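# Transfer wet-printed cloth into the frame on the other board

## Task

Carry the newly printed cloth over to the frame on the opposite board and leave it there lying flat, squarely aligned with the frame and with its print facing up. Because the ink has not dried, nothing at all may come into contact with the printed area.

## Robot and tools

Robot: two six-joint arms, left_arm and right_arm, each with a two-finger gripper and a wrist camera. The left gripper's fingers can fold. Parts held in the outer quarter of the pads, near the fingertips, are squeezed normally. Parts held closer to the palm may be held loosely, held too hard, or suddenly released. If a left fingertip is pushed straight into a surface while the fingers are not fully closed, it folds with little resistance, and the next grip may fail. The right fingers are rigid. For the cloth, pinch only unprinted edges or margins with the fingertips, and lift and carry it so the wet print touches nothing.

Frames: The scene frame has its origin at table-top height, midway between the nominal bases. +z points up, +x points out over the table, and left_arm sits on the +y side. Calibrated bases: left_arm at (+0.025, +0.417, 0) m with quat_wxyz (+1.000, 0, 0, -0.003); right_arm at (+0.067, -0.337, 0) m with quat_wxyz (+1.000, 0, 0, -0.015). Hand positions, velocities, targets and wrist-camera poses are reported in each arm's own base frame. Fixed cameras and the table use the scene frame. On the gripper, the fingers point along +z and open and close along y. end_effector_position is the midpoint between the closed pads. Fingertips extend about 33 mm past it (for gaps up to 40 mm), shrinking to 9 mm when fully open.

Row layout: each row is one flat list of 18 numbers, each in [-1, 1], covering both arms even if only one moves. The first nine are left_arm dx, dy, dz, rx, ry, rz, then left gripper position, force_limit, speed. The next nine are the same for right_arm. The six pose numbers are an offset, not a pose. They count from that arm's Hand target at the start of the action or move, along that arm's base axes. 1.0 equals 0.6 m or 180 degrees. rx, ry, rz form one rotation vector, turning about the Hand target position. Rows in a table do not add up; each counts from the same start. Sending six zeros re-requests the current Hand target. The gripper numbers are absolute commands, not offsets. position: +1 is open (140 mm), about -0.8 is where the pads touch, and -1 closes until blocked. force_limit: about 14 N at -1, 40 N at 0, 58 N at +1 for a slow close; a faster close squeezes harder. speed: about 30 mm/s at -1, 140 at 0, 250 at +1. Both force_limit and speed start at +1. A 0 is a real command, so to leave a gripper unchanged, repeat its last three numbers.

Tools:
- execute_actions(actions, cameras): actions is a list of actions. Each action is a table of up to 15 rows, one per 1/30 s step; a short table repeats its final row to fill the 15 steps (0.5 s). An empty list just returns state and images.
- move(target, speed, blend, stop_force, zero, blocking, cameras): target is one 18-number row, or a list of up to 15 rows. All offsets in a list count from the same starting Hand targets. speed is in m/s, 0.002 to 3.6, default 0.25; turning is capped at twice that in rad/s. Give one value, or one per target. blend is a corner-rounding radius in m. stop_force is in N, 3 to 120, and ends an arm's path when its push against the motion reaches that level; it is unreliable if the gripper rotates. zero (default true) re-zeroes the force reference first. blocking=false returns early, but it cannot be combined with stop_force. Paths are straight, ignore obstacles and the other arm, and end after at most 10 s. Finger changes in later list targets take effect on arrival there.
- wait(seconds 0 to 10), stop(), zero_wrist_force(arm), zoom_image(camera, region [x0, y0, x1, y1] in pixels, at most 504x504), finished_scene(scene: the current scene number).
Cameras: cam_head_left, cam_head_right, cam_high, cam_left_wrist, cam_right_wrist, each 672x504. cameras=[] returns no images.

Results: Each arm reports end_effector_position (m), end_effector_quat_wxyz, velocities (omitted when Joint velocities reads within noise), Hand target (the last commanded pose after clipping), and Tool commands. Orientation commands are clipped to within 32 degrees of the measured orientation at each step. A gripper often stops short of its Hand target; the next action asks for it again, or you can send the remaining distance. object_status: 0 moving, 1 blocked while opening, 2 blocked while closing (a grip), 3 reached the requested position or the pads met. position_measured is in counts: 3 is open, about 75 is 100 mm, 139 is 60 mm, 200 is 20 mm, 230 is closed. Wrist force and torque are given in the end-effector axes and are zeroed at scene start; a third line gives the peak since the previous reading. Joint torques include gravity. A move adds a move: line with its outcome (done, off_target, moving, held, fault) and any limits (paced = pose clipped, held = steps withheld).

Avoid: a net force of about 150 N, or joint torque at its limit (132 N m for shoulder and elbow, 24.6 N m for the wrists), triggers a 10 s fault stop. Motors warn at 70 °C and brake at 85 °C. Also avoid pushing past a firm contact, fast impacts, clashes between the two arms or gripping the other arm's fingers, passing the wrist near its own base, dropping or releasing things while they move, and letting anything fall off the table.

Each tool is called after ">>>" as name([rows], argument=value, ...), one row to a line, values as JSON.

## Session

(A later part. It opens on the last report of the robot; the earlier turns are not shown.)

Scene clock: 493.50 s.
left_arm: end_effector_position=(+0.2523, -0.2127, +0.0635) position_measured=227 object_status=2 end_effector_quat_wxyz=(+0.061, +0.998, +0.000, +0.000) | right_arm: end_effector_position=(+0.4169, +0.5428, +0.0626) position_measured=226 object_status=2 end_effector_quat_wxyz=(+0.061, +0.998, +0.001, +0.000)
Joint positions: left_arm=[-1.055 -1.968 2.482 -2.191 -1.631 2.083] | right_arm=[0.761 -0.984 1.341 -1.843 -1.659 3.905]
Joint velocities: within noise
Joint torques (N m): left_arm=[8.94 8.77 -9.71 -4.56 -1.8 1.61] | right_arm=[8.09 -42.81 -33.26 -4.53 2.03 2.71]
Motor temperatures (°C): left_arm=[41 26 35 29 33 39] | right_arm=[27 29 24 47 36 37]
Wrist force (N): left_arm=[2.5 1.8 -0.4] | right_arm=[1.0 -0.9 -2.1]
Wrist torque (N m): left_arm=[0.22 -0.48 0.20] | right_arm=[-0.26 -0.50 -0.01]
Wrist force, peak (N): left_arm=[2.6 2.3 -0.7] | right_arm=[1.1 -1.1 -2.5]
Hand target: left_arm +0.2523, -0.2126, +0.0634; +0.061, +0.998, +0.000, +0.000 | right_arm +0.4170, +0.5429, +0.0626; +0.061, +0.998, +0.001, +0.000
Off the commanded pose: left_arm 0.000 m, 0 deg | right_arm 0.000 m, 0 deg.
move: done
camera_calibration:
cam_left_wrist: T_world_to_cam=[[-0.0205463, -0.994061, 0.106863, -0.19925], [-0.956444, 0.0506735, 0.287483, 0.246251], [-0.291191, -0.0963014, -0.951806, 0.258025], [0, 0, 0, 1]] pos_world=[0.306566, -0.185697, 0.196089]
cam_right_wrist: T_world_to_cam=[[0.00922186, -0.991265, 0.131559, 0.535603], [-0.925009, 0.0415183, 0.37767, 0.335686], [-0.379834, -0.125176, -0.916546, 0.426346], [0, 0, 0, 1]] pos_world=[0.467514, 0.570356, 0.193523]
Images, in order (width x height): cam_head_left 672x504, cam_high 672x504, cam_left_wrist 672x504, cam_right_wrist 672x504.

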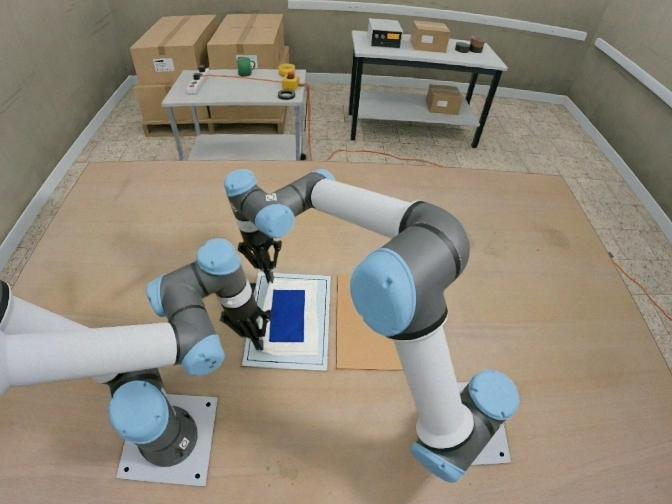

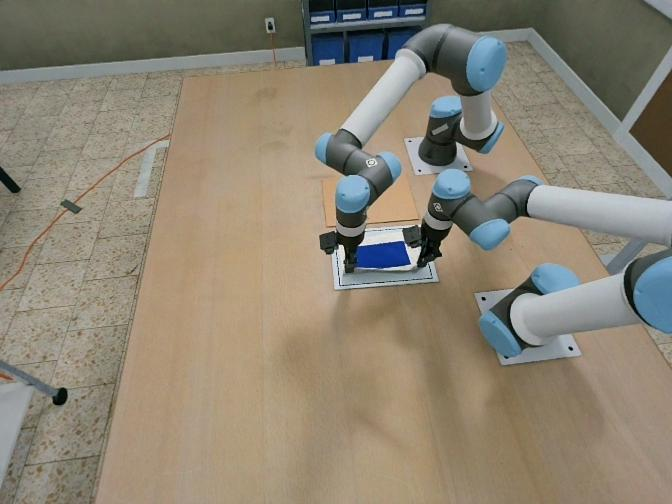

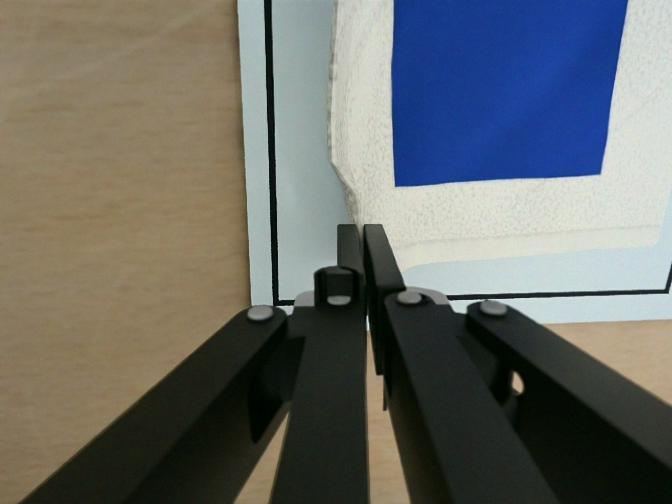

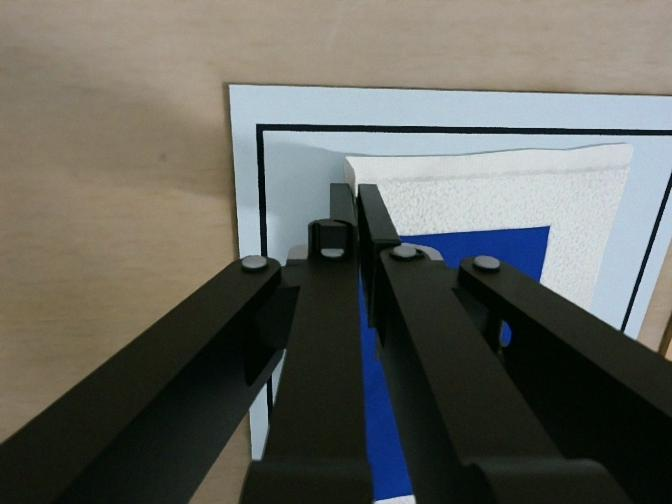

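>>> move([
  [-0.0042,-0.18,0.2833,0,0,0,-0.98,-0.02,-1,0,-0.2133,0.2833,0,0,0,-0.98,-0.02,-1],
  [0.004,-0.435,0.2917,0,0,0,-0.98,-0.02,-1,0.0142,-0.4683,0.2917,0,0,0,-0.98,-0.02,-1],
  [0.0024,-0.385,0.2583,0,0,0,-0.98,-0.02,-1,0.0114,-0.4183,0.2583,0,0,0,-0.98,-0.02,-1],
  [0.0011,-0.3433,0.23,0,0,0,-0.98,-0.02,-1,0.0091,-0.3766,0.23,0,0,0,-0.98,-0.02,-1],
  [-0.0024,-0.235,0.2083,0,0,0,-0.98,-0.02,-1,0.0031,-0.2683,0.2083,0,0,0,-0.98,-0.02,-1],
], speed=[0.12,0.12,0.06,0.06,0.06], blend=0.01, cameras=["cam_high","cam_head_right","cam_right_wrist"])

>>> move([
  [-0.0027,0.0833,-0.0333,0,0,0,-0.98,-0.02,-1,-0.0047,0.0833,-0.0333,0,0,0,-0.98,-0.02,-1],
  [-0.005,0.155,-0.0916,0,0,0,-0.98,-0.02,-1,-0.0086,0.1583,-0.0916,0,0,0,-0.98,-0.02,-1],
  [-0.0065,0.2017,-0.1583,0,0,0,-0.98,-0.02,-1,-0.0112,0.21,-0.1583,0,0,0,-0.98,-0.02,-1],
  [-0.0071,0.2183,-0.2083,0,0,0,-0.98,-0.02,-1,-0.0122,0.2316,-0.2083,0,0,0,-0.98,-0.02,-1],
], speed=0.06, blend=0.01, cameras=["cam_high","cam_head_left","cam_left_wrist","cam_right_wrist"])

>>> zoom_image(camera="cam_head_left", region=[230, 250, 350, 390])

Scene clock: 529.70 s.
left_arm: end_effector_position=(+0.2509, -0.3538, +0.1884) position_measured=227 object_status=2 end_effector_quat_wxyz=(+0.061, +0.998, +0.000, +0.000) | right_arm: end_effector_position=(+0.4188, +0.3818, +0.1877) position_measured=226 object_status=2 end_effector_quat_wxyz=(+0.061, +0.998, +0.001, +0.000)
Joint positions: left_arm=[-1.236 -1.809 2.04 -1.918 -1.611 1.902] | right_arm=[0.56 -1.351 1.541 -1.698 -1.674 3.703]
Joint velocities: within noise
Joint torques (N m): left_arm=[8.92 -24.36 -11.91 -1.32 -1.66 1.64] | right_arm=[7.23 -29.45 -39.64 -1.63 1.83 2.81]
Motor temperatures (°C): left_arm=[40 26 35 28 32 39] | right_arm=[27 29 24 47 36 37]
Wrist force (N): left_arm=[2.5 1.9 -0.5] | right_arm=[0.7 -1.0 -1.9]
Wrist torque (N m): left_arm=[0.24 -0.44 0.20] | right_arm=[-0.25 -0.47 -0.02]
Wrist force, peak (N): left_arm=[2.6 3.0 -0.5] | right_arm=[0.8 -0.8 -3.2]
Hand target: left_arm +0.2509, -0.3536, +0.1884; +0.061, +0.998, +0.000, +0.000 | right_arm +0.4188, +0.3819, +0.1876; +0.061, +0.998, +0.001, +0.000
Off the commanded pose: left_arm 0.000 m, 0 deg | right_arm 0.000 m, 0 deg.
move: done
camera_calibration:
cam_right_wrist: T_world_to_cam=[[0.00922253, -0.991295, 0.131335, 0.359519], [-0.925089, 0.0414058, 0.377485, 0.297029], [-0.379638, -0.124978, -0.916655, 0.521423], [0, 0, 0, 1]] pos_world=[0.469414, 0.409257, 0.318623]
Images, in order (width x height): cam_head_right 672x504, cam_high 672x504, cam_right_wrist 672x504.

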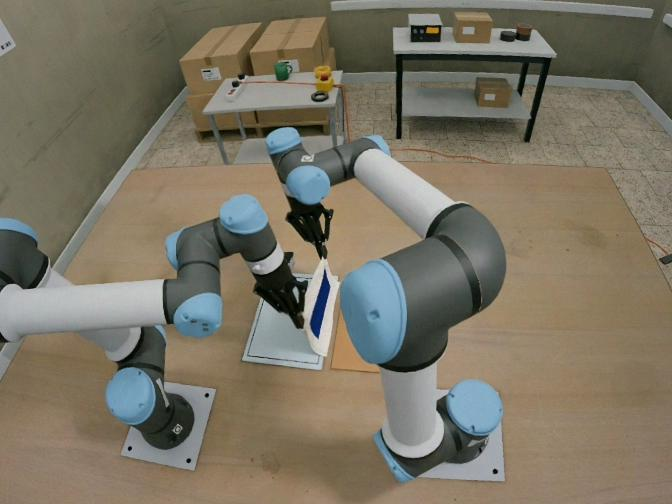

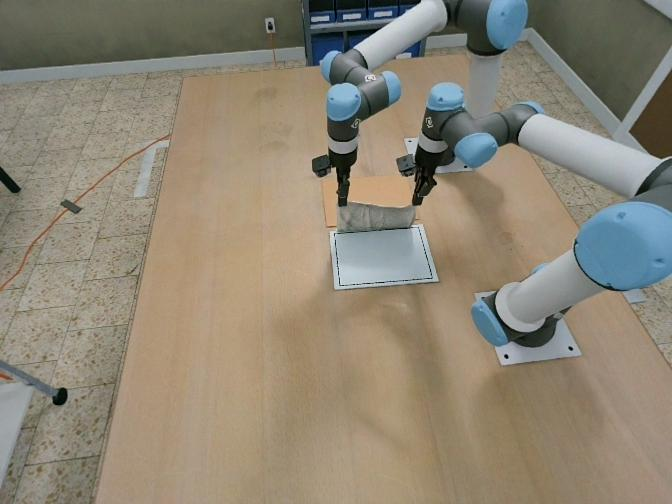

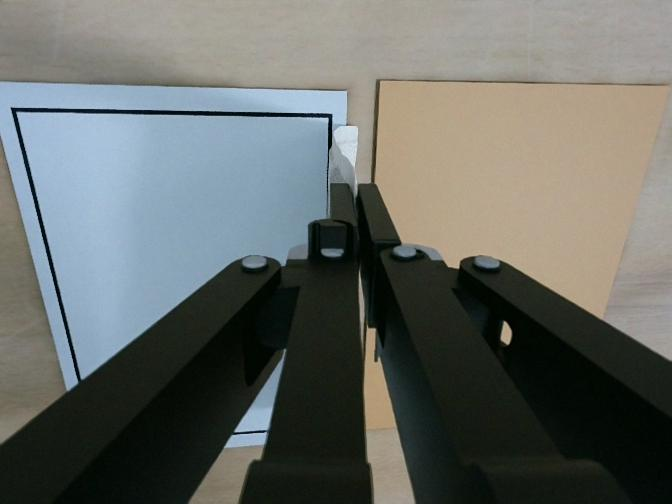

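Scene clock: 533.50 s.
left_arm: end_effector_position=(+0.2466, -0.2227, +0.0635) position_measured=227 object_status=2 end_effector_quat_wxyz=(+0.061, +0.998, +0.000, +0.000) | right_arm: end_effector_position=(+0.4115, +0.5208, +0.0627) position_measured=226 object_status=2 end_effector_quat_wxyz=(+0.061, +0.998, +0.001, +0.000)
Joint positions: left_arm=[-1.09 -1.963 2.48 -2.196 -1.627 2.047] | right_arm=[0.743 -1.032 1.418 -1.875 -1.661 3.887]
Joint velocities: within noise
Joint torques (N m): left_arm=[8.96 7.06 -10.39 -4.68 -1.78 1.69] | right_arm=[7.46 -41.42 -19.33 -4.51 2.04 2.77]
Motor temperatures (°C): left_arm=[40 26 35 28 32 39] | right_arm=[27 29 24 47 36 37]
Wrist force (N): left_arm=[2.4 1.9 -0.5] | right_arm=[0.9 -0.9 -2.0]
Wrist torque (N m): left_arm=[0.23 -0.45 0.20] | right_arm=[-0.26 -0.49 -0.01]
Wrist force, peak (N): left_arm=[2.9 2.3 -0.7] | right_arm=[1.0 -0.9 -2.4]
Hand target: left_arm +0.2466, -0.2227, +0.0634; +0.061, +0.998, +0.000, +0.000 | right_arm +0.4115, +0.5209, +0.0626; +0.061, +0.998, +0.001, +0.000
Off the commanded pose: left_arm 0.000 m, 0 deg | right_arm 0.000 m, 0 deg.
move: done
camera_calibration:
cam_left_wrist: T_world_to_cam=[[-0.0205463, -0.994061, 0.106863, -0.209407], [-0.956444, 0.0506735, 0.287483, 0.241311], [-0.291191, -0.0963014, -0.951806, 0.255393], [0, 0, 0, 1]] pos_world=[0.300866, -0.195797, 0.196089]
cam_right_wrist: T_world_to_cam=[[0.00926014, -0.991283, 0.131425, 0.513851], [-0.925056, 0.0414164, 0.377567, 0.331572], [-0.379719, -0.125071, -0.916608, 0.421496], [0, 0, 0, 1]] pos_world=[0.462014, 0.548357, 0.193623]
Images, in order (width x height): cam_head_left 672x504, cam_high 672x504, cam_left_wrist 672x504, cam_right_wrist 672x504.

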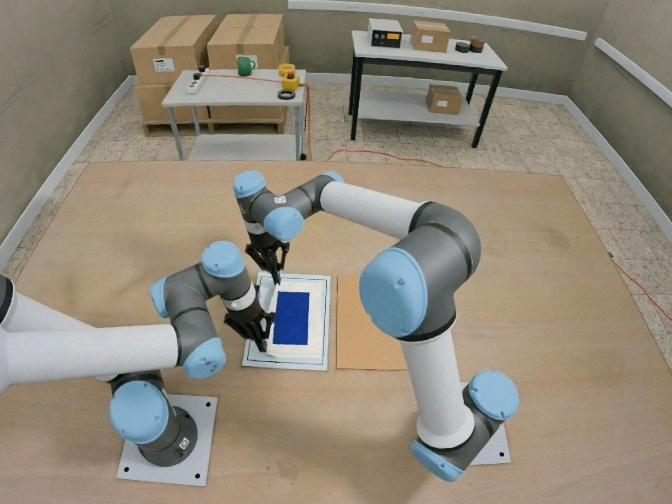

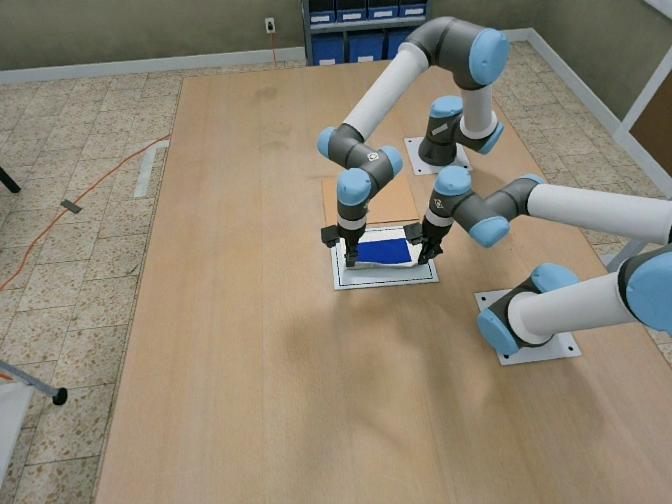

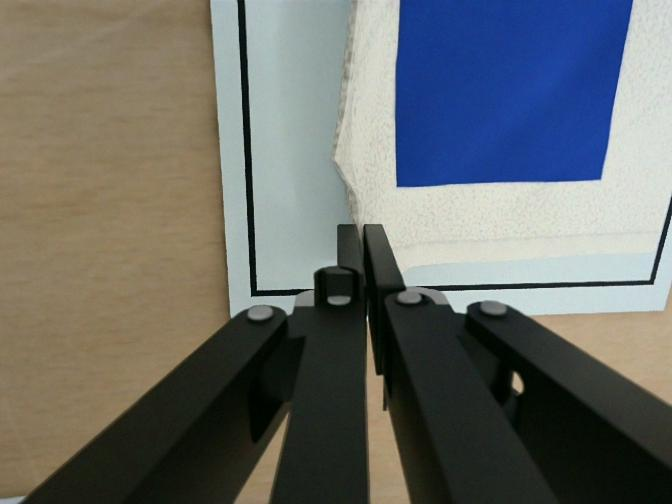

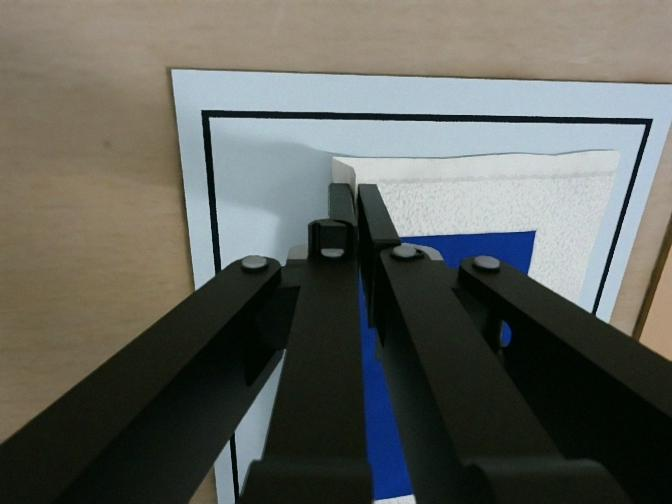

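Scaled by 3.600.

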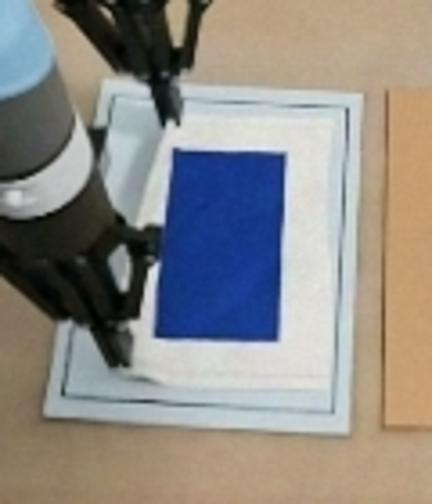

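>>> move([
  [-0.0009,0.028,-0.012,0,0,0,-0.98,-0.02,-1,-0.0024,0.043,-0.012,0,0,0,-0.98,-0.02,-1],
  [-0.0015,0.0462,-0.023,0,0,0,-0.98,-0.02,-1,-0.004,0.0705,-0.023,0,0,0,-0.98,-0.02,-1],
  [-0.0015,0.0462,-0.0348,0,0,0,-0.98,-0.02,-1,-0.004,0.0705,-0.0352,0,0,0,-0.98,-0.02,-1],
], speed=0.05, blend=0.003)

>>> zoom_image(camera="cam_head_left", region=[230, 250, 350, 390])

>>> zoom_image(camera="cam_high", region=[310, 200, 460, 300])

Scene clock: 556.10 s.
left_arm: end_effector_position=(+0.2457, -0.1950, +0.0426) position_measured=227 object_status=2 end_effector_quat_wxyz=(+0.061, +0.998, +0.000, +0.000) | right_arm: end_effector_position=(+0.4091, +0.5632, +0.0416) position_measured=226 object_status=2 end_effector_quat_wxyz=(+0.061, +0.998, +0.001, +0.000)
Joint positions: left_arm=[-1.043 -1.984 2.551 -2.245 -1.632 2.094] | right_arm=[0.789 -0.938 1.321 -1.867 -1.657 3.933]
Joint velocities: within noise
Joint torques (N m): left_arm=[8.68 12.81 -3.14 -2.81 -0.87 1.63] | right_arm=[6.94 -45.41 -11.02 -4.64 2.03 2.7]
Motor temperatures (°C): left_arm=[40 26 35 28 32 39] | right_arm=[27 29 24 46 36 37]
Wrist force (N): left_arm=[2.3 3.6 -14.4] | right_arm=[1.2 -0.8 -2.5]
Wrist torque (N m): left_arm=[0.11 -0.49 0.22] | right_arm=[-0.24 -0.56 -0.01]
Wrist force, peak (N): left_arm=[2.2 3.9 -14.6] | right_arm=[1.2 -0.9 -2.7]
Hand target: left_arm +0.2457, -0.1949, +0.0425; +0.061, +0.998, +0.000, +0.000 | right_arm +0.4091, +0.5632, +0.0415; +0.061, +0.998, +0.001, +0.000
Off the commanded pose: left_arm 0.000 m, 0 deg | right_arm 0.000 m, 0 deg.
move: done
camera_calibration:
cam_left_wrist: T_world_to_cam=[[-0.0206408, -0.994056, 0.106893, -0.179533], [-0.956443, 0.0507721, 0.287472, 0.245068], [-0.29119, -0.0963029, -0.951806, 0.237915], [0, 0, 0, 1]] pos_world=[0.299967, -0.167997, 0.175189]
cam_right_wrist: T_world_to_cam=[[0.00921006, -0.991295, 0.13134, 0.558622], [-0.925089, 0.0414191, 0.377484, 0.335688], [-0.379637, -0.124978, -0.916655, 0.406488], [0, 0, 0, 1]] pos_world=[0.459714, 0.590657, 0.172523]

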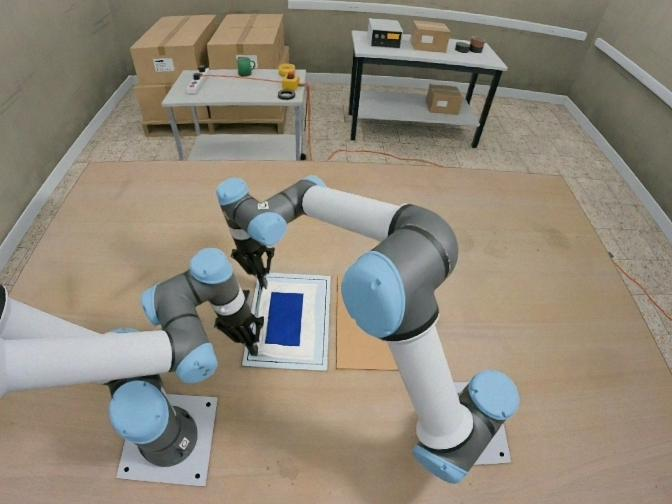

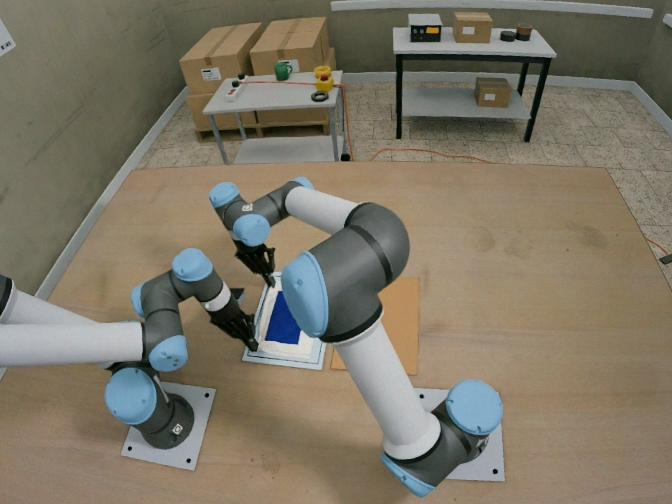

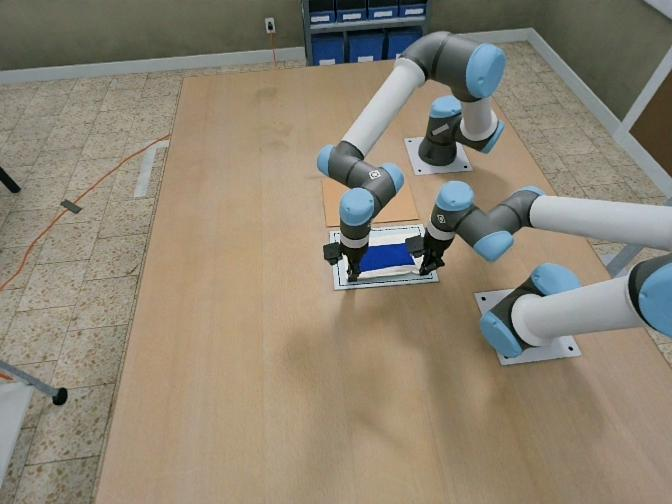

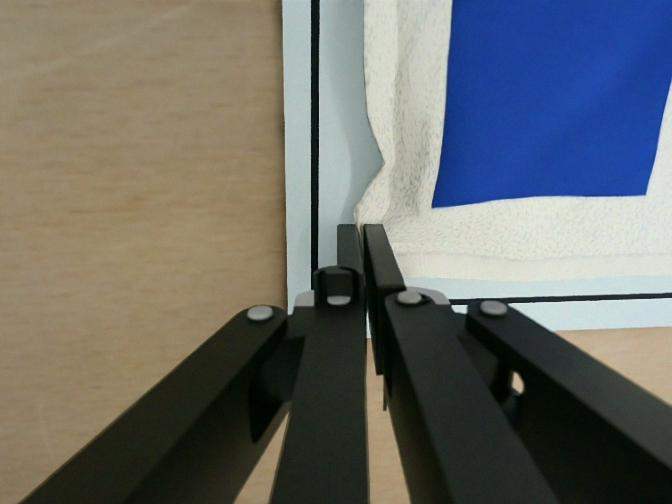

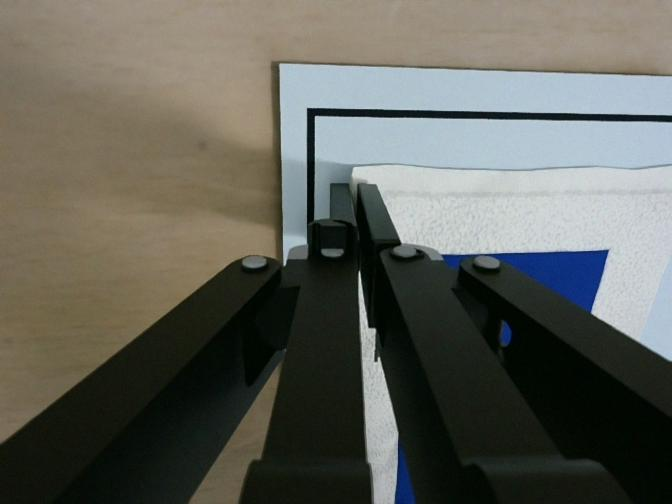

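Scaled by 3.600.

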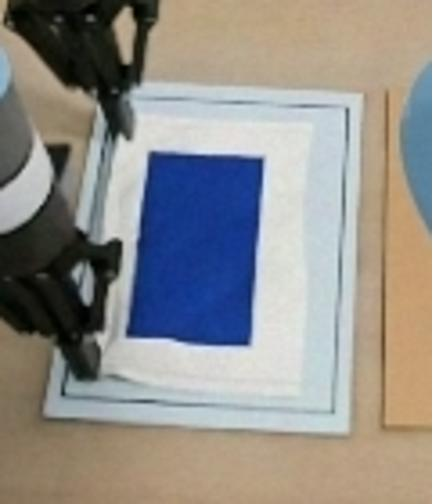

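Scaled by 3.360.

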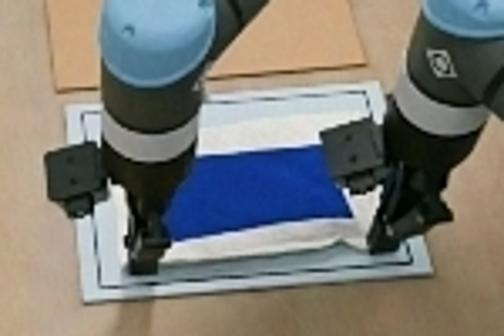

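>>> move(target=[0,0,0.003,0,0,0,-0.98,-0.02,-1,0,0,0.001,0,0,0,-0.98,-0.02,-1], speed=0.03, cameras=[])

>>> move(target=[0,0,0,0,0,0,-0.6,-1,-0.9,0,0,0,0,0,0,-0.6,-1,-0.9], cameras=["cam_left_wrist","cam_right_wrist"])

>>> move(target=[0,0,0.12,0,0,0,-0.6,-1,-0.9,0,0,0.12,0,0,0,-0.6,-1,-0.9], speed=0.05, cameras=["cam_left_wrist","cam_right_wrist","cam_head_left"])

>>> zoom_image(camera="cam_head_left", region=[230, 250, 350, 390])

Scene clock: 568.60 s.
left_arm: end_effector_position=(+0.2457, -0.1949, +0.0442) position_measured=227 object_status=2 end_effector_quat_wxyz=(+0.061, +0.998, +0.000, +0.000) | right_arm: end_effector_position=(+0.4091, +0.5632, +0.0421) position_measured=226 object_status=2 end_effector_quat_wxyz=(+0.061, +0.998, +0.001, +0.000)
Joint positions: left_arm=[-1.043 -1.987 2.548 -2.238 -1.632 2.094] | right_arm=[0.789 -0.939 1.32 -1.866 -1.657 3.933]
Joint velocities: within noise
Joint torques (N m): left_arm=[9.64 -14.75 -30.42 -0.11 -1.04 1.47] | right_arm=[6.65 -60.59 -38.19 -1.54 1.91 2.58]
Motor temperatures (°C): left_arm=[40 26 35 28 32 39] | right_arm=[27 29 24 46 36 37]
Wrist force (N): left_arm=[2.7 3.2 -5.7] | right_arm=[0.9 -0.9 -2.1]
Wrist torque (N m): left_arm=[0.18 -0.48 0.21] | right_arm=[-0.26 -0.49 -0.01]
Wrist force, peak (N): left_arm=[2.0 4.3 -15.2] | right_arm=[1.2 -1.1 -2.6]
Hand target: left_arm +0.2457, -0.1949, +0.0443; +0.061, +0.998, +0.000, +0.000 | right_arm +0.4091, +0.5632, +0.0421; +0.061, +0.998, +0.001, +0.000
Off the commanded pose: left_arm 0.000 m, 0 deg | right_arm 0.000 m, 0 deg.
move: done
No camera images: "cameras" was empty.

Scene clock: 569.23 s.
left_arm: end_effector_position=(+0.2457, -0.1949, +0.0443) position_measured=205 object_status=0 end_effector_quat_wxyz=(+0.061, +0.998, +0.000, +0.000) | right_arm: end_effector_position=(+0.4091, +0.5632, +0.0421) position_measured=205 object_status=0 end_effector_quat_wxyz=(+0.061, +0.998, +0.001, +0.000)
Joint positions: left_arm=[-1.043 -1.987 2.548 -2.238 -1.632 2.094] | right_arm=[0.789 -0.939 1.32 -1.866 -1.657 3.933]
Joint velocities: within noise
Joint torques (N m): left_arm=[7.79 -14.76 -34.66 -1.63 -0.94 1.21] | right_arm=[6.45 -60.04 -36.65 -1.72 1.95 2.66]
Motor temperatures (°C): left_arm=[40 26 35 28 32 39] | right_arm=[27 29 24 46 36 37]
Wrist force (N): left_arm=[2.5 2.0 -0.5] | right_arm=[1.0 -0.9 -2.2]
Wrist torque (N m): left_arm=[0.26 -0.48 0.20] | right_arm=[-0.25 -0.50 -0.01]
Wrist force, peak (N): left_arm=[2.5 3.1 -5.8] | right_arm=[1.3 -0.7 -2.4]
Hand target: left_arm +0.2457, -0.1949, +0.0443; +0.061, +0.998, +0.000, +0.000 | right_arm +0.4091, +0.5632, +0.0421; +0.061, +0.998, +0.001, +0.000
Off the commanded pose: left_arm 0.000 m, 0 deg | right_arm 0.000 m, 0 deg.
move: done
camera_calibration:
cam_left_wrist: T_world_to_cam=[[-0.0205463, -0.994061, 0.106863, -0.179739], [-0.956444, 0.0506735, 0.287483, 0.244561], [-0.291191, -0.0963014, -0.951806, 0.239533], [0, 0, 0, 1]] pos_world=[0.299966, -0.167997, 0.176889]
cam_right_wrist: T_world_to_cam=[[0.00925958, -0.991283, 0.131426, 0.558511], [-0.925091, 0.0414059, 0.377482, 0.335508], [-0.379633, -0.125076, -0.916643, 0.407], [0, 0, 0, 1]] pos_world=[0.459714, 0.590657, 0.173023]
Images, in order (width x height): cam_left_wrist 672x504, cam_right_wrist 672x504.

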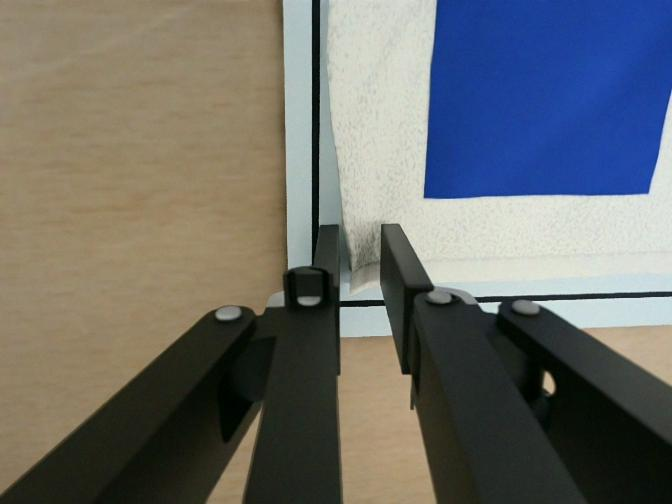

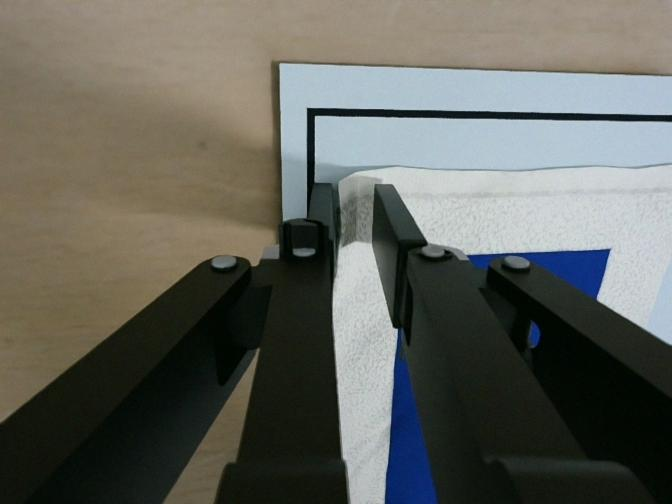

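Scene clock: 571.20 s.
left_arm: end_effector_position=(+0.2457, -0.1949, +0.1162) position_measured=205 object_status=3 end_effector_quat_wxyz=(+0.061, +0.998, +0.000, +0.000) | right_arm: end_effector_position=(+0.4091, +0.5632, +0.1140) position_measured=205 object_status=3 end_effector_quat_wxyz=(+0.061, +0.998, +0.001, +0.000)
Joint positions: left_arm=[-1.043 -2.101 2.398 -1.974 -1.632 2.094] | right_arm=[0.789 -0.992 1.215 -1.708 -1.657 3.933]
Joint velocities: within noise
Joint torques (N m): left_arm=[-7.77 -12.9 -39.25 -0.94 1.34 -1.79] | right_arm=[5.29 -59.97 -38.42 -1.58 1.36 0.49]
Motor temperatures (°C): left_arm=[40 26 35 28 32 39] | right_arm=[27 29 24 46 36 37]
Wrist force (N): left_arm=[2.3 2.0 -0.7] | right_arm=[1.3 -1.1 -2.3]
Wrist torque (N m): left_arm=[0.25 -0.46 0.20] | right_arm=[-0.29 -0.56 0.00]
Wrist force, peak (N): left_arm=[2.5 2.1 -0.8] | right_arm=[1.0 -0.8 -2.8]
Hand target: left_arm +0.2457, -0.1949, +0.1163; +0.061, +0.998, +0.000, +0.000 | right_arm +0.4091, +0.5632, +0.1141; +0.061, +0.998, +0.001, +0.000
Off the commanded pose: left_arm 0.000 m, 0 deg | right_arm 0.000 m, 0 deg.
move: done
camera_calibration:
cam_left_wrist: T_world_to_cam=[[-0.0205463, -0.994061, 0.106863, -0.187422], [-0.956444, 0.0506735, 0.287483, 0.223891], [-0.291191, -0.0963014, -0.951806, 0.307968], [0, 0, 0, 1]] pos_world=[0.299966, -0.167997, 0.248789]
cam_right_wrist: T_world_to_cam=[[0.00922253, -0.991295, 0.131335, 0.549109], [-0.925089, 0.0414058, 0.377485, 0.308365], [-0.379638, -0.124978, -0.916655, 0.472854], [0, 0, 0, 1]] pos_world=[0.459714, 0.590657, 0.244923]
Images, in order (width x height): cam_head_left 672x504, cam_left_wrist 672x504, cam_right_wrist 672x504.

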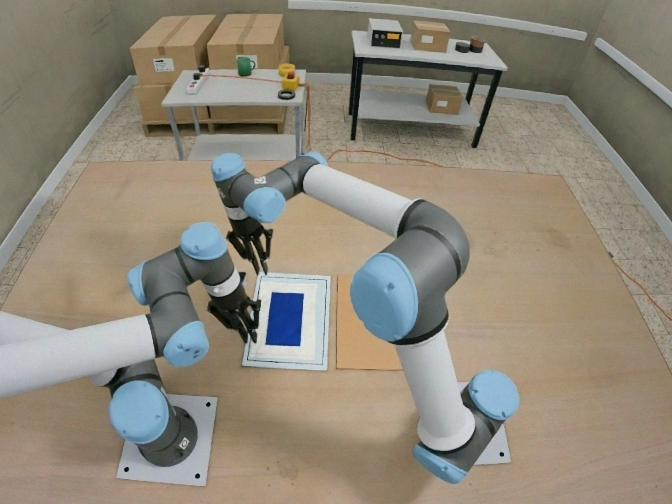

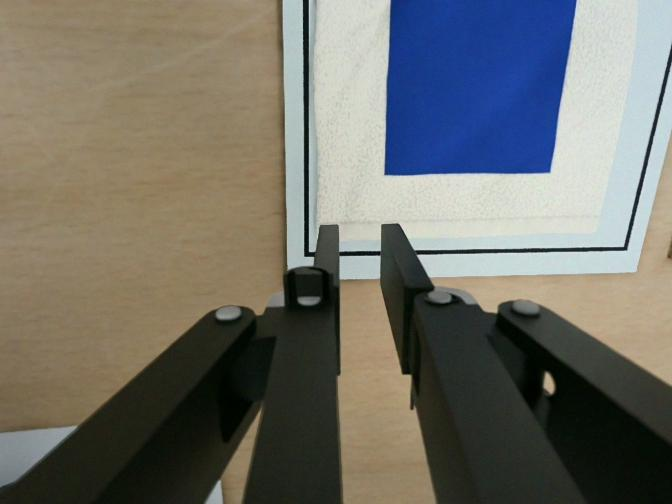

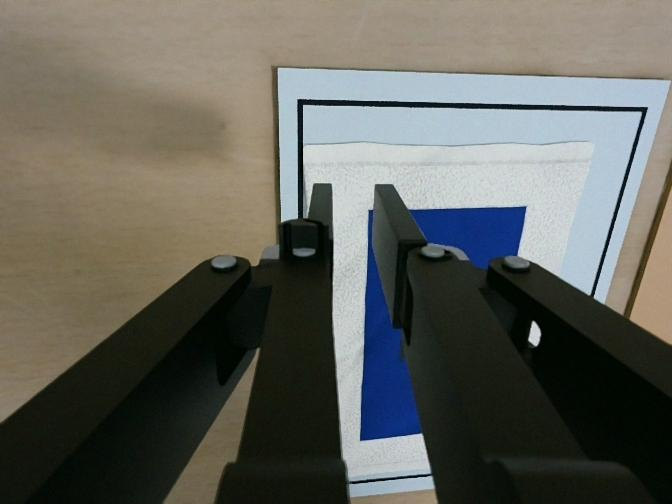

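Scaled by 3.600.

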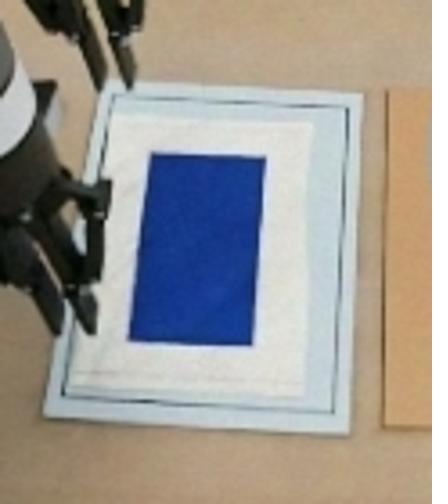

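>>> zoom_image(camera="cam_left_wrist", region=[280, 120, 660, 290])

>>> zoom_image(camera="cam_right_wrist", region=[270, 60, 672, 270])

>>> zoom_image(camera="cam_head_left", region=[240, 325, 330, 380])

>>> zoom_image(camera="cam_head_left", region=[250, 265, 340, 320])

Scaled by 1.326.

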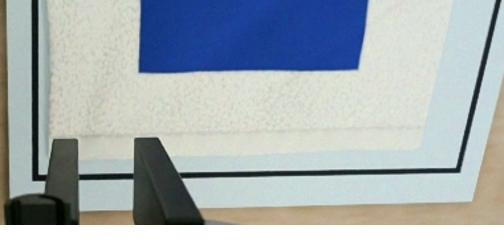

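Scaled by 1.254.

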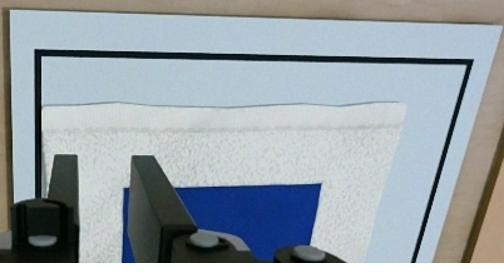

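Scaled by 5.600.

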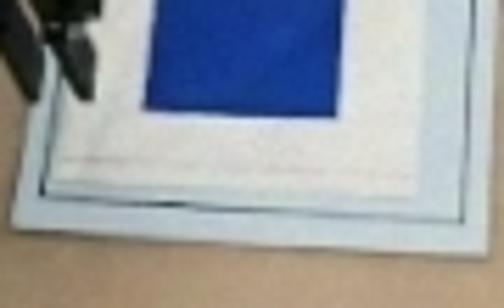

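Scaled by 5.600.

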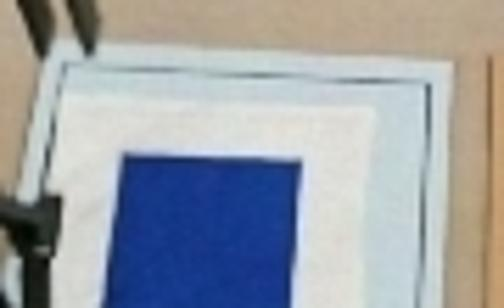

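>>> move(target=[-0.0045,-0.2802,-0.027,0.0778,0,0,-0.543,-1,-0.9,-0.0027,-0.2712,-0.0235,0.0778,0,0,-0.543,-1,-0.9], speed=0.15, cameras=["cam_left_wrist","cam_right_wrist","cam_head_left"])

Scene clock: 618.37 s.
left_arm: end_effector_position=(+0.2430, -0.3630, +0.1001) position_measured=198 object_status=3 end_effector_quat_wxyz=(-0.061, +0.998, +0.000, +0.000) | right_arm: end_effector_position=(+0.4075, +0.4006, +0.1000) position_measured=198 object_status=3 end_effector_quat_wxyz=(-0.061, +0.998, +0.001, +0.000)
Joint positions: left_arm=[-1.314 -1.582 2.021 -1.892 -1.54 1.825] | right_arm=[0.48 -1.384 1.852 -2.097 -1.462 3.624]
Joint velocities: within noise
Joint torques (N m): left_arm=[-6.99 -6.82 -34.91 -0.47 1.88 -1.93] | right_arm=[-5.77 -40.35 -10.24 -4.92 2.43 -2.08]
Motor temperatures (°C): left_arm=[40 26 35 28 32 39] | right_arm=[27 29 24 46 36 37]
Wrist force (N): left_arm=[2.1 2.2 -0.3] | right_arm=[0.9 -0.6 -2.0]
Wrist torque (N m): left_arm=[0.29 -0.43 0.15] | right_arm=[-0.09 -0.48 0.02]
Wrist force, peak (N): left_arm=[2.0 3.5 -0.6] | right_arm=[0.9 -2.6 -2.5]
Hand target: left_arm +0.2430, -0.3631, +0.1001; -0.061, +0.998, +0.000, +0.000 | right_arm +0.4075, +0.4005, +0.1000; -0.061, +0.998, +0.001, +0.000
Off the commanded pose: left_arm 0.000 m, 0 deg | right_arm 0.000 m, 0 deg.
move: done
camera_calibration:
cam_left_wrist: T_world_to_cam=[[-0.0206174, -0.990395, -0.136722, -0.327073], [-0.956446, -0.0202896, 0.291205, 0.208306], [-0.291182, 0.136771, -0.94684, 0.359832], [0, 0, 0, 1]] pos_world=[0.297266, -0.368919, 0.235325]
cam_right_wrist: T_world_to_cam=[[0.00924174, -0.993648, -0.112154, 0.415009], [-0.925044, -0.0510893, 0.376408, 0.355919], [-0.379747, 0.100269, -0.91964, 0.349204], [0, 0, 0, 1]] pos_world=[0.458014, 0.395543, 0.233716]
Images, in order (width x height): cam_head_left 672x504, cam_left_wrist 672x504, cam_right_wrist 672x504.

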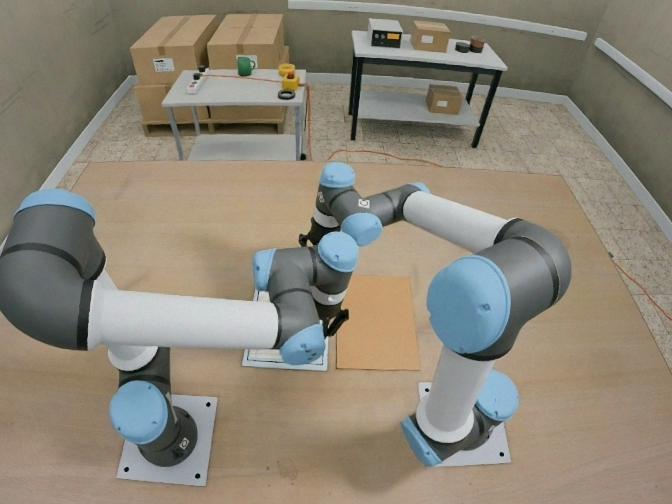

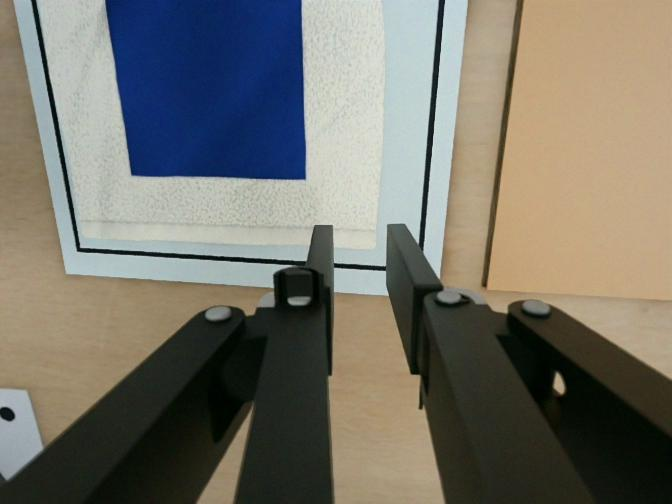

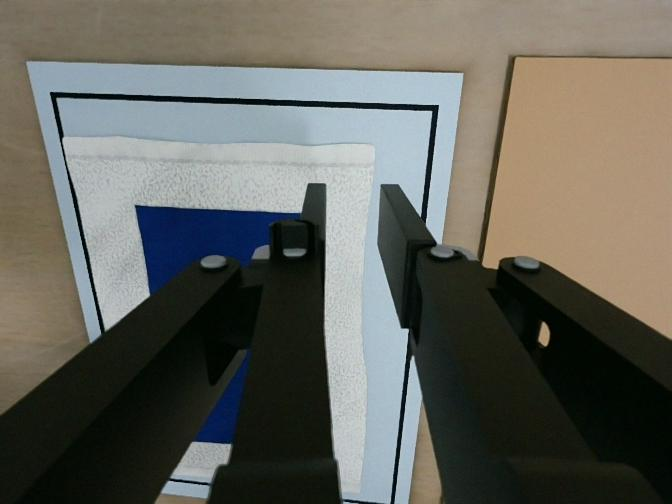

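>>> move([
  [-0.0033,0.002,-0.075,0,0,0,-0.543,-1,-0.9,0.0005,-0.0037,-0.077,0,0,0,-0.543,-1,-0.9],
  [-0.0033,0.002,-0.0993,0,0,0,-0.543,-1,-0.9,0.0005,-0.0037,-0.1007,0,0,0,-0.543,-1,-0.9],
], speed=[0.08,0.015], cameras=["cam_left_wrist","cam_right_wrist"])

Scene clock: 634.47 s.
left_arm: end_effector_position=(+0.2410, -0.3619, +0.0406) position_measured=198 object_status=3 end_effector_quat_wxyz=(-0.061, +0.998, +0.000, +0.000) | right_arm: end_effector_position=(+0.4078, +0.3982, +0.0397) position_measured=198 object_status=3 end_effector_quat_wxyz=(-0.061, +0.998, +0.001, +0.000)
Joint positions: left_arm=[-1.318 -1.506 2.119 -2.065 -1.54 1.821] | right_arm=[0.476 -1.309 1.936 -2.255 -1.462 3.62]
Joint velocities: within noise
Joint torques (N m): left_arm=[-6.79 -11.03 -9.73 -4.24 -0.65 -1.48] | right_arm=[-6.5 -26.36 -8.47 -4.83 2.42 -2.08]
Motor temperatures (°C): left_arm=[40 26 34 28 32 38] | right_arm=[27 29 24 46 36 37]
Wrist force (N): left_arm=[2.4 2.3 -0.2] | right_arm=[0.9 -0.9 -2.3]
Wrist torque (N m): left_arm=[0.33 -0.50 0.15] | right_arm=[-0.17 -0.48 0.03]
Wrist force, peak (N): left_arm=[2.4 2.3 -1.5] | right_arm=[0.9 -1.1 -3.4]
Hand target: left_arm +0.2411, -0.3619, +0.0405; -0.061, +0.998, +0.000, +0.000 | right_arm +0.4078, +0.3982, +0.0396; -0.061, +0.998, +0.001, +0.000
Off the commanded pose: left_arm 0.000 m, 0 deg | right_arm 0.000 m, 0 deg.
move: done
camera_calibration:
cam_left_wrist: T_world_to_cam=[[-0.0205574, -0.990377, -0.136857, -0.334147], [-0.956439, -0.0203898, 0.291219, 0.223701], [-0.291208, 0.136883, -0.946816, 0.302807], [0, 0, 0, 1]] pos_world=[0.295266, -0.36782, 0.175826]
cam_right_wrist: T_world_to_cam=[[0.00926048, -0.993623, -0.112374, 0.405978], [-0.925082, -0.0511796, 0.376303, 0.378847], [-0.379654, 0.10047, -0.919657, 0.293975], [0, 0, 0, 1]] pos_world=[0.458314, 0.393243, 0.173416]
Images, in order (width x height): cam_left_wrist 672x504, cam_right_wrist 672x504.

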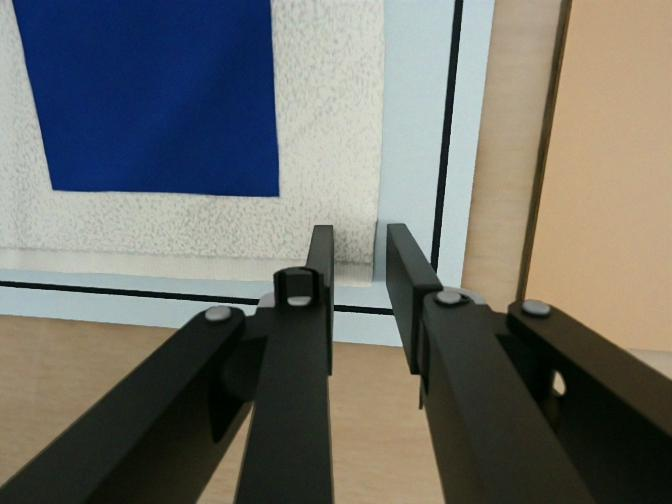

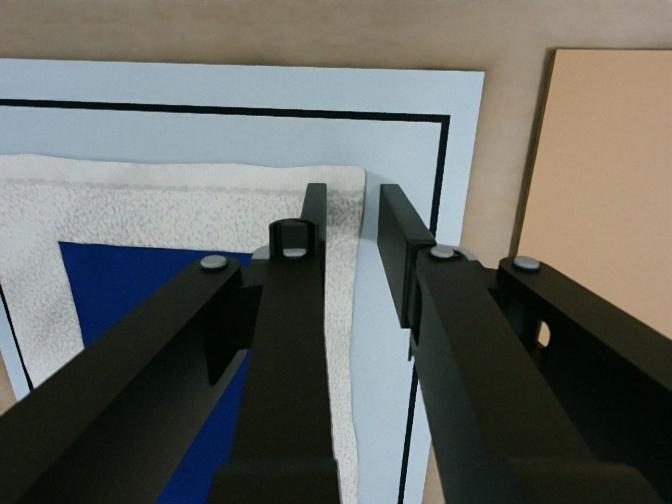

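>>> move(target=[0,0,-0.006,0,0,0,-0.543,-1,-0.9,0,0,-0.006,0,0,0,-0.543,-1,-0.9], speed=0.004, stop_force=3, cameras=[])

Scene clock: 640.17 s.
left_arm: end_effector_position=(+0.2411, -0.3619, +0.0395) position_measured=198 object_status=3 end_effector_quat_wxyz=(-0.061, +0.998, +0.000, +0.000) | right_arm: end_effector_position=(+0.4078, +0.3983, +0.0392) position_measured=198 object_status=3 end_effector_quat_wxyz=(-0.061, +0.998, +0.001, +0.000)
Joint positions: left_arm=[-1.318 -1.505 2.12 -2.068 -1.54 1.821] | right_arm=[0.476 -1.308 1.936 -2.257 -1.462 3.62]
Joint velocities: within noise
Joint torques (N m): left_arm=[-0.38 -31.8 -30.7 -1.04 1.15 0.44] | right_arm=[-2.76 -38.8 -32.96 -2.11 2.3 0.08]
Motor temperatures (°C): left_arm=[40 26 34 28 32 38] | right_arm=[26 29 24 46 36 37]
Wrist force (N): left_arm=[2.1 0.8 -6.4] | right_arm=[0.4 -0.8 -7.4]
Wrist torque (N m): left_arm=[0.25 -0.46 0.15] | right_arm=[-0.19 -0.51 0.04]
Wrist force, peak (N): left_arm=[1.4 0.3 -12.6] | right_arm=[0.0 -0.8 -13.4]
Hand target: left_arm +0.2411, -0.3619, +0.0395; -0.061, +0.998, +0.000, +0.000 (not the last commanded pose) | right_arm +0.4078, +0.3983, +0.0392; -0.061, +0.998, +0.001, +0.000 (not the last commanded pose)
Off the commanded pose: left_arm 0.003 m, 0 deg | right_arm 0.003 m, 0 deg.
move: contact (left_arm, right_arm)
No camera images: "cameras" was empty.

Good contact. Close both.

>>> move(target=[0,0,0,0,0,0,-1,-0.5,-1,0,0,0,0,0,0,-1,-0.5,-1], cameras=[])

>>> wait(seconds=0.5, cameras=["cam_left_wrist","cam_right_wrist"])

Scene clock: 645.07 s.
left_arm: end_effector_position=(+0.2411, -0.3619, +0.0395) position_measured=223 object_status=0 end_effector_quat_wxyz=(-0.061, +0.998, +0.000, +0.000) | right_arm: end_effector_position=(+0.4079, +0.3983, +0.0393) position_measured=221 object_status=2 end_effector_quat_wxyz=(-0.062, +0.998, +0.001, +0.001)
Joint positions: left_arm=[-1.318 -1.505 2.12 -2.068 -1.54 1.821] | right_arm=[0.476 -1.308 1.936 -2.257 -1.462 3.62]
Joint velocities: within noise
Joint torques (N m): left_arm=[-1.21 -18.16 -25.12 -3.13 0.08 0.4] | right_arm=[-3.09 -20.72 -17.91 1.76 -2.95 0.07]
Motor temperatures (°C): left_arm=[40 26 34 28 32 38] | right_arm=[26 29 24 46 36 37]
Wrist force (N): left_arm=[2.0 -11.9 -31.3] | right_arm=[0.1 -10.9 -25.0]
Wrist torque (N m): left_arm=[0.95 -0.46 0.14] | right_arm=[0.23 -0.49 0.03]
Wrist force, peak (N): left_arm=[1.9 -12.0 -31.7] | right_arm=[0.4 -11.0 -25.9]
Hand target: left_arm +0.2411, -0.3619, +0.0395; -0.061, +0.998, +0.000, +0.000 | right_arm +0.4078, +0.3983, +0.0392; -0.061, +0.998, +0.001, +0.000
Off the commanded pose: left_arm 0.000 m, 0 deg | right_arm 0.000 m, 0 deg.
move: done
No camera images: "cameras" was empty.

Scene clock: 645.57 s.
left_arm: end_effector_position=(+0.2411, -0.3619, +0.0395) position_measured=223 object_status=2 end_effector_quat_wxyz=(-0.061, +0.998, +0.000, +0.000) | right_arm: end_effector_position=(+0.4079, +0.3983, +0.0393) position_measured=221 object_status=2 end_effector_quat_wxyz=(-0.061, +0.998, +0.001, +0.001)
Joint positions: left_arm=[-1.318 -1.505 2.12 -2.068 -1.54 1.821] | right_arm=[0.476 -1.308 1.936 -2.257 -1.462 3.62]
Joint velocities: within noise
Joint torques (N m): left_arm=[-0.93 -6.4 -19.85 -4.88 -1.58 0.29] | right_arm=[-2.95 -13.1 -5.64 2.04 -4.18 0.15]
Motor temperatures (°C): left_arm=[40 26 34 28 32 38] | right_arm=[26 29 24 46 36 37]
Wrist force (N): left_arm=[1.8 -11.8 -31.6] | right_arm=[0.0 -11.1 -25.6]
Wrist torque (N m): left_arm=[0.96 -0.42 0.14] | right_arm=[0.22 -0.47 0.03]
Wrist force, peak (N): left_arm=[1.9 -11.8 -31.9] | right_arm=[0.3 -11.2 -25.6]
Hand target: left_arm +0.2411, -0.3619, +0.0395; -0.061, +0.998, +0.000, +0.000 | right_arm +0.4078, +0.3983, +0.0392; -0.061, +0.998, +0.001, +0.000
Tool commands: left_gripper/position=-1.0 left_gripper/force_limit=-0.5 left_gripper/speed=-1.0 right_gripper/position=-1.0 right_gripper/force_limit=-0.5 right_gripper/speed=-1.0
Off the commanded pose: left_arm 0.000 m, 0 deg | right_arm 0.000 m, 0 deg.
wait: 0.50 s; at rest by 0.17 s
camera_calibration:
cam_left_wrist: T_world_to_cam=[[-0.0206352, -0.990381, -0.136821, -0.334282], [-0.956474, -0.0202883, 0.291111, 0.224088], [-0.291087, 0.136873, -0.946855, 0.301732], [0, 0, 0, 1]] pos_world=[0.295266, -0.367819, 0.174725]
cam_right_wrist: T_world_to_cam=[[0.00924868, -0.993613, -0.112463, 0.40595], [-0.925133, -0.051189, 0.376176, 0.379139], [-0.37953, 0.100564, -0.919698, 0.293559], [0, 0, 0, 1]] pos_world=[0.458414, 0.393243, 0.173016]
Images, in order (width x height): cam_left_wrist 672x504, cam_right_wrist 672x504.

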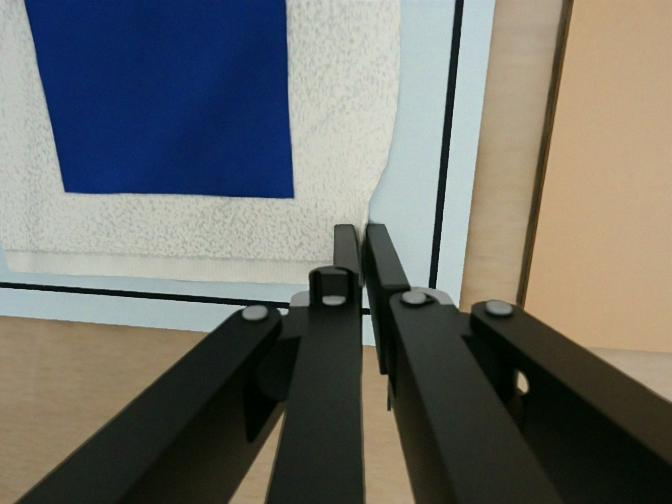

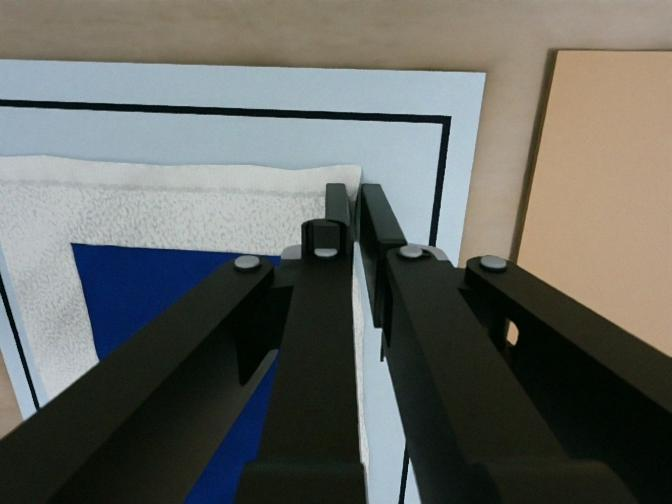

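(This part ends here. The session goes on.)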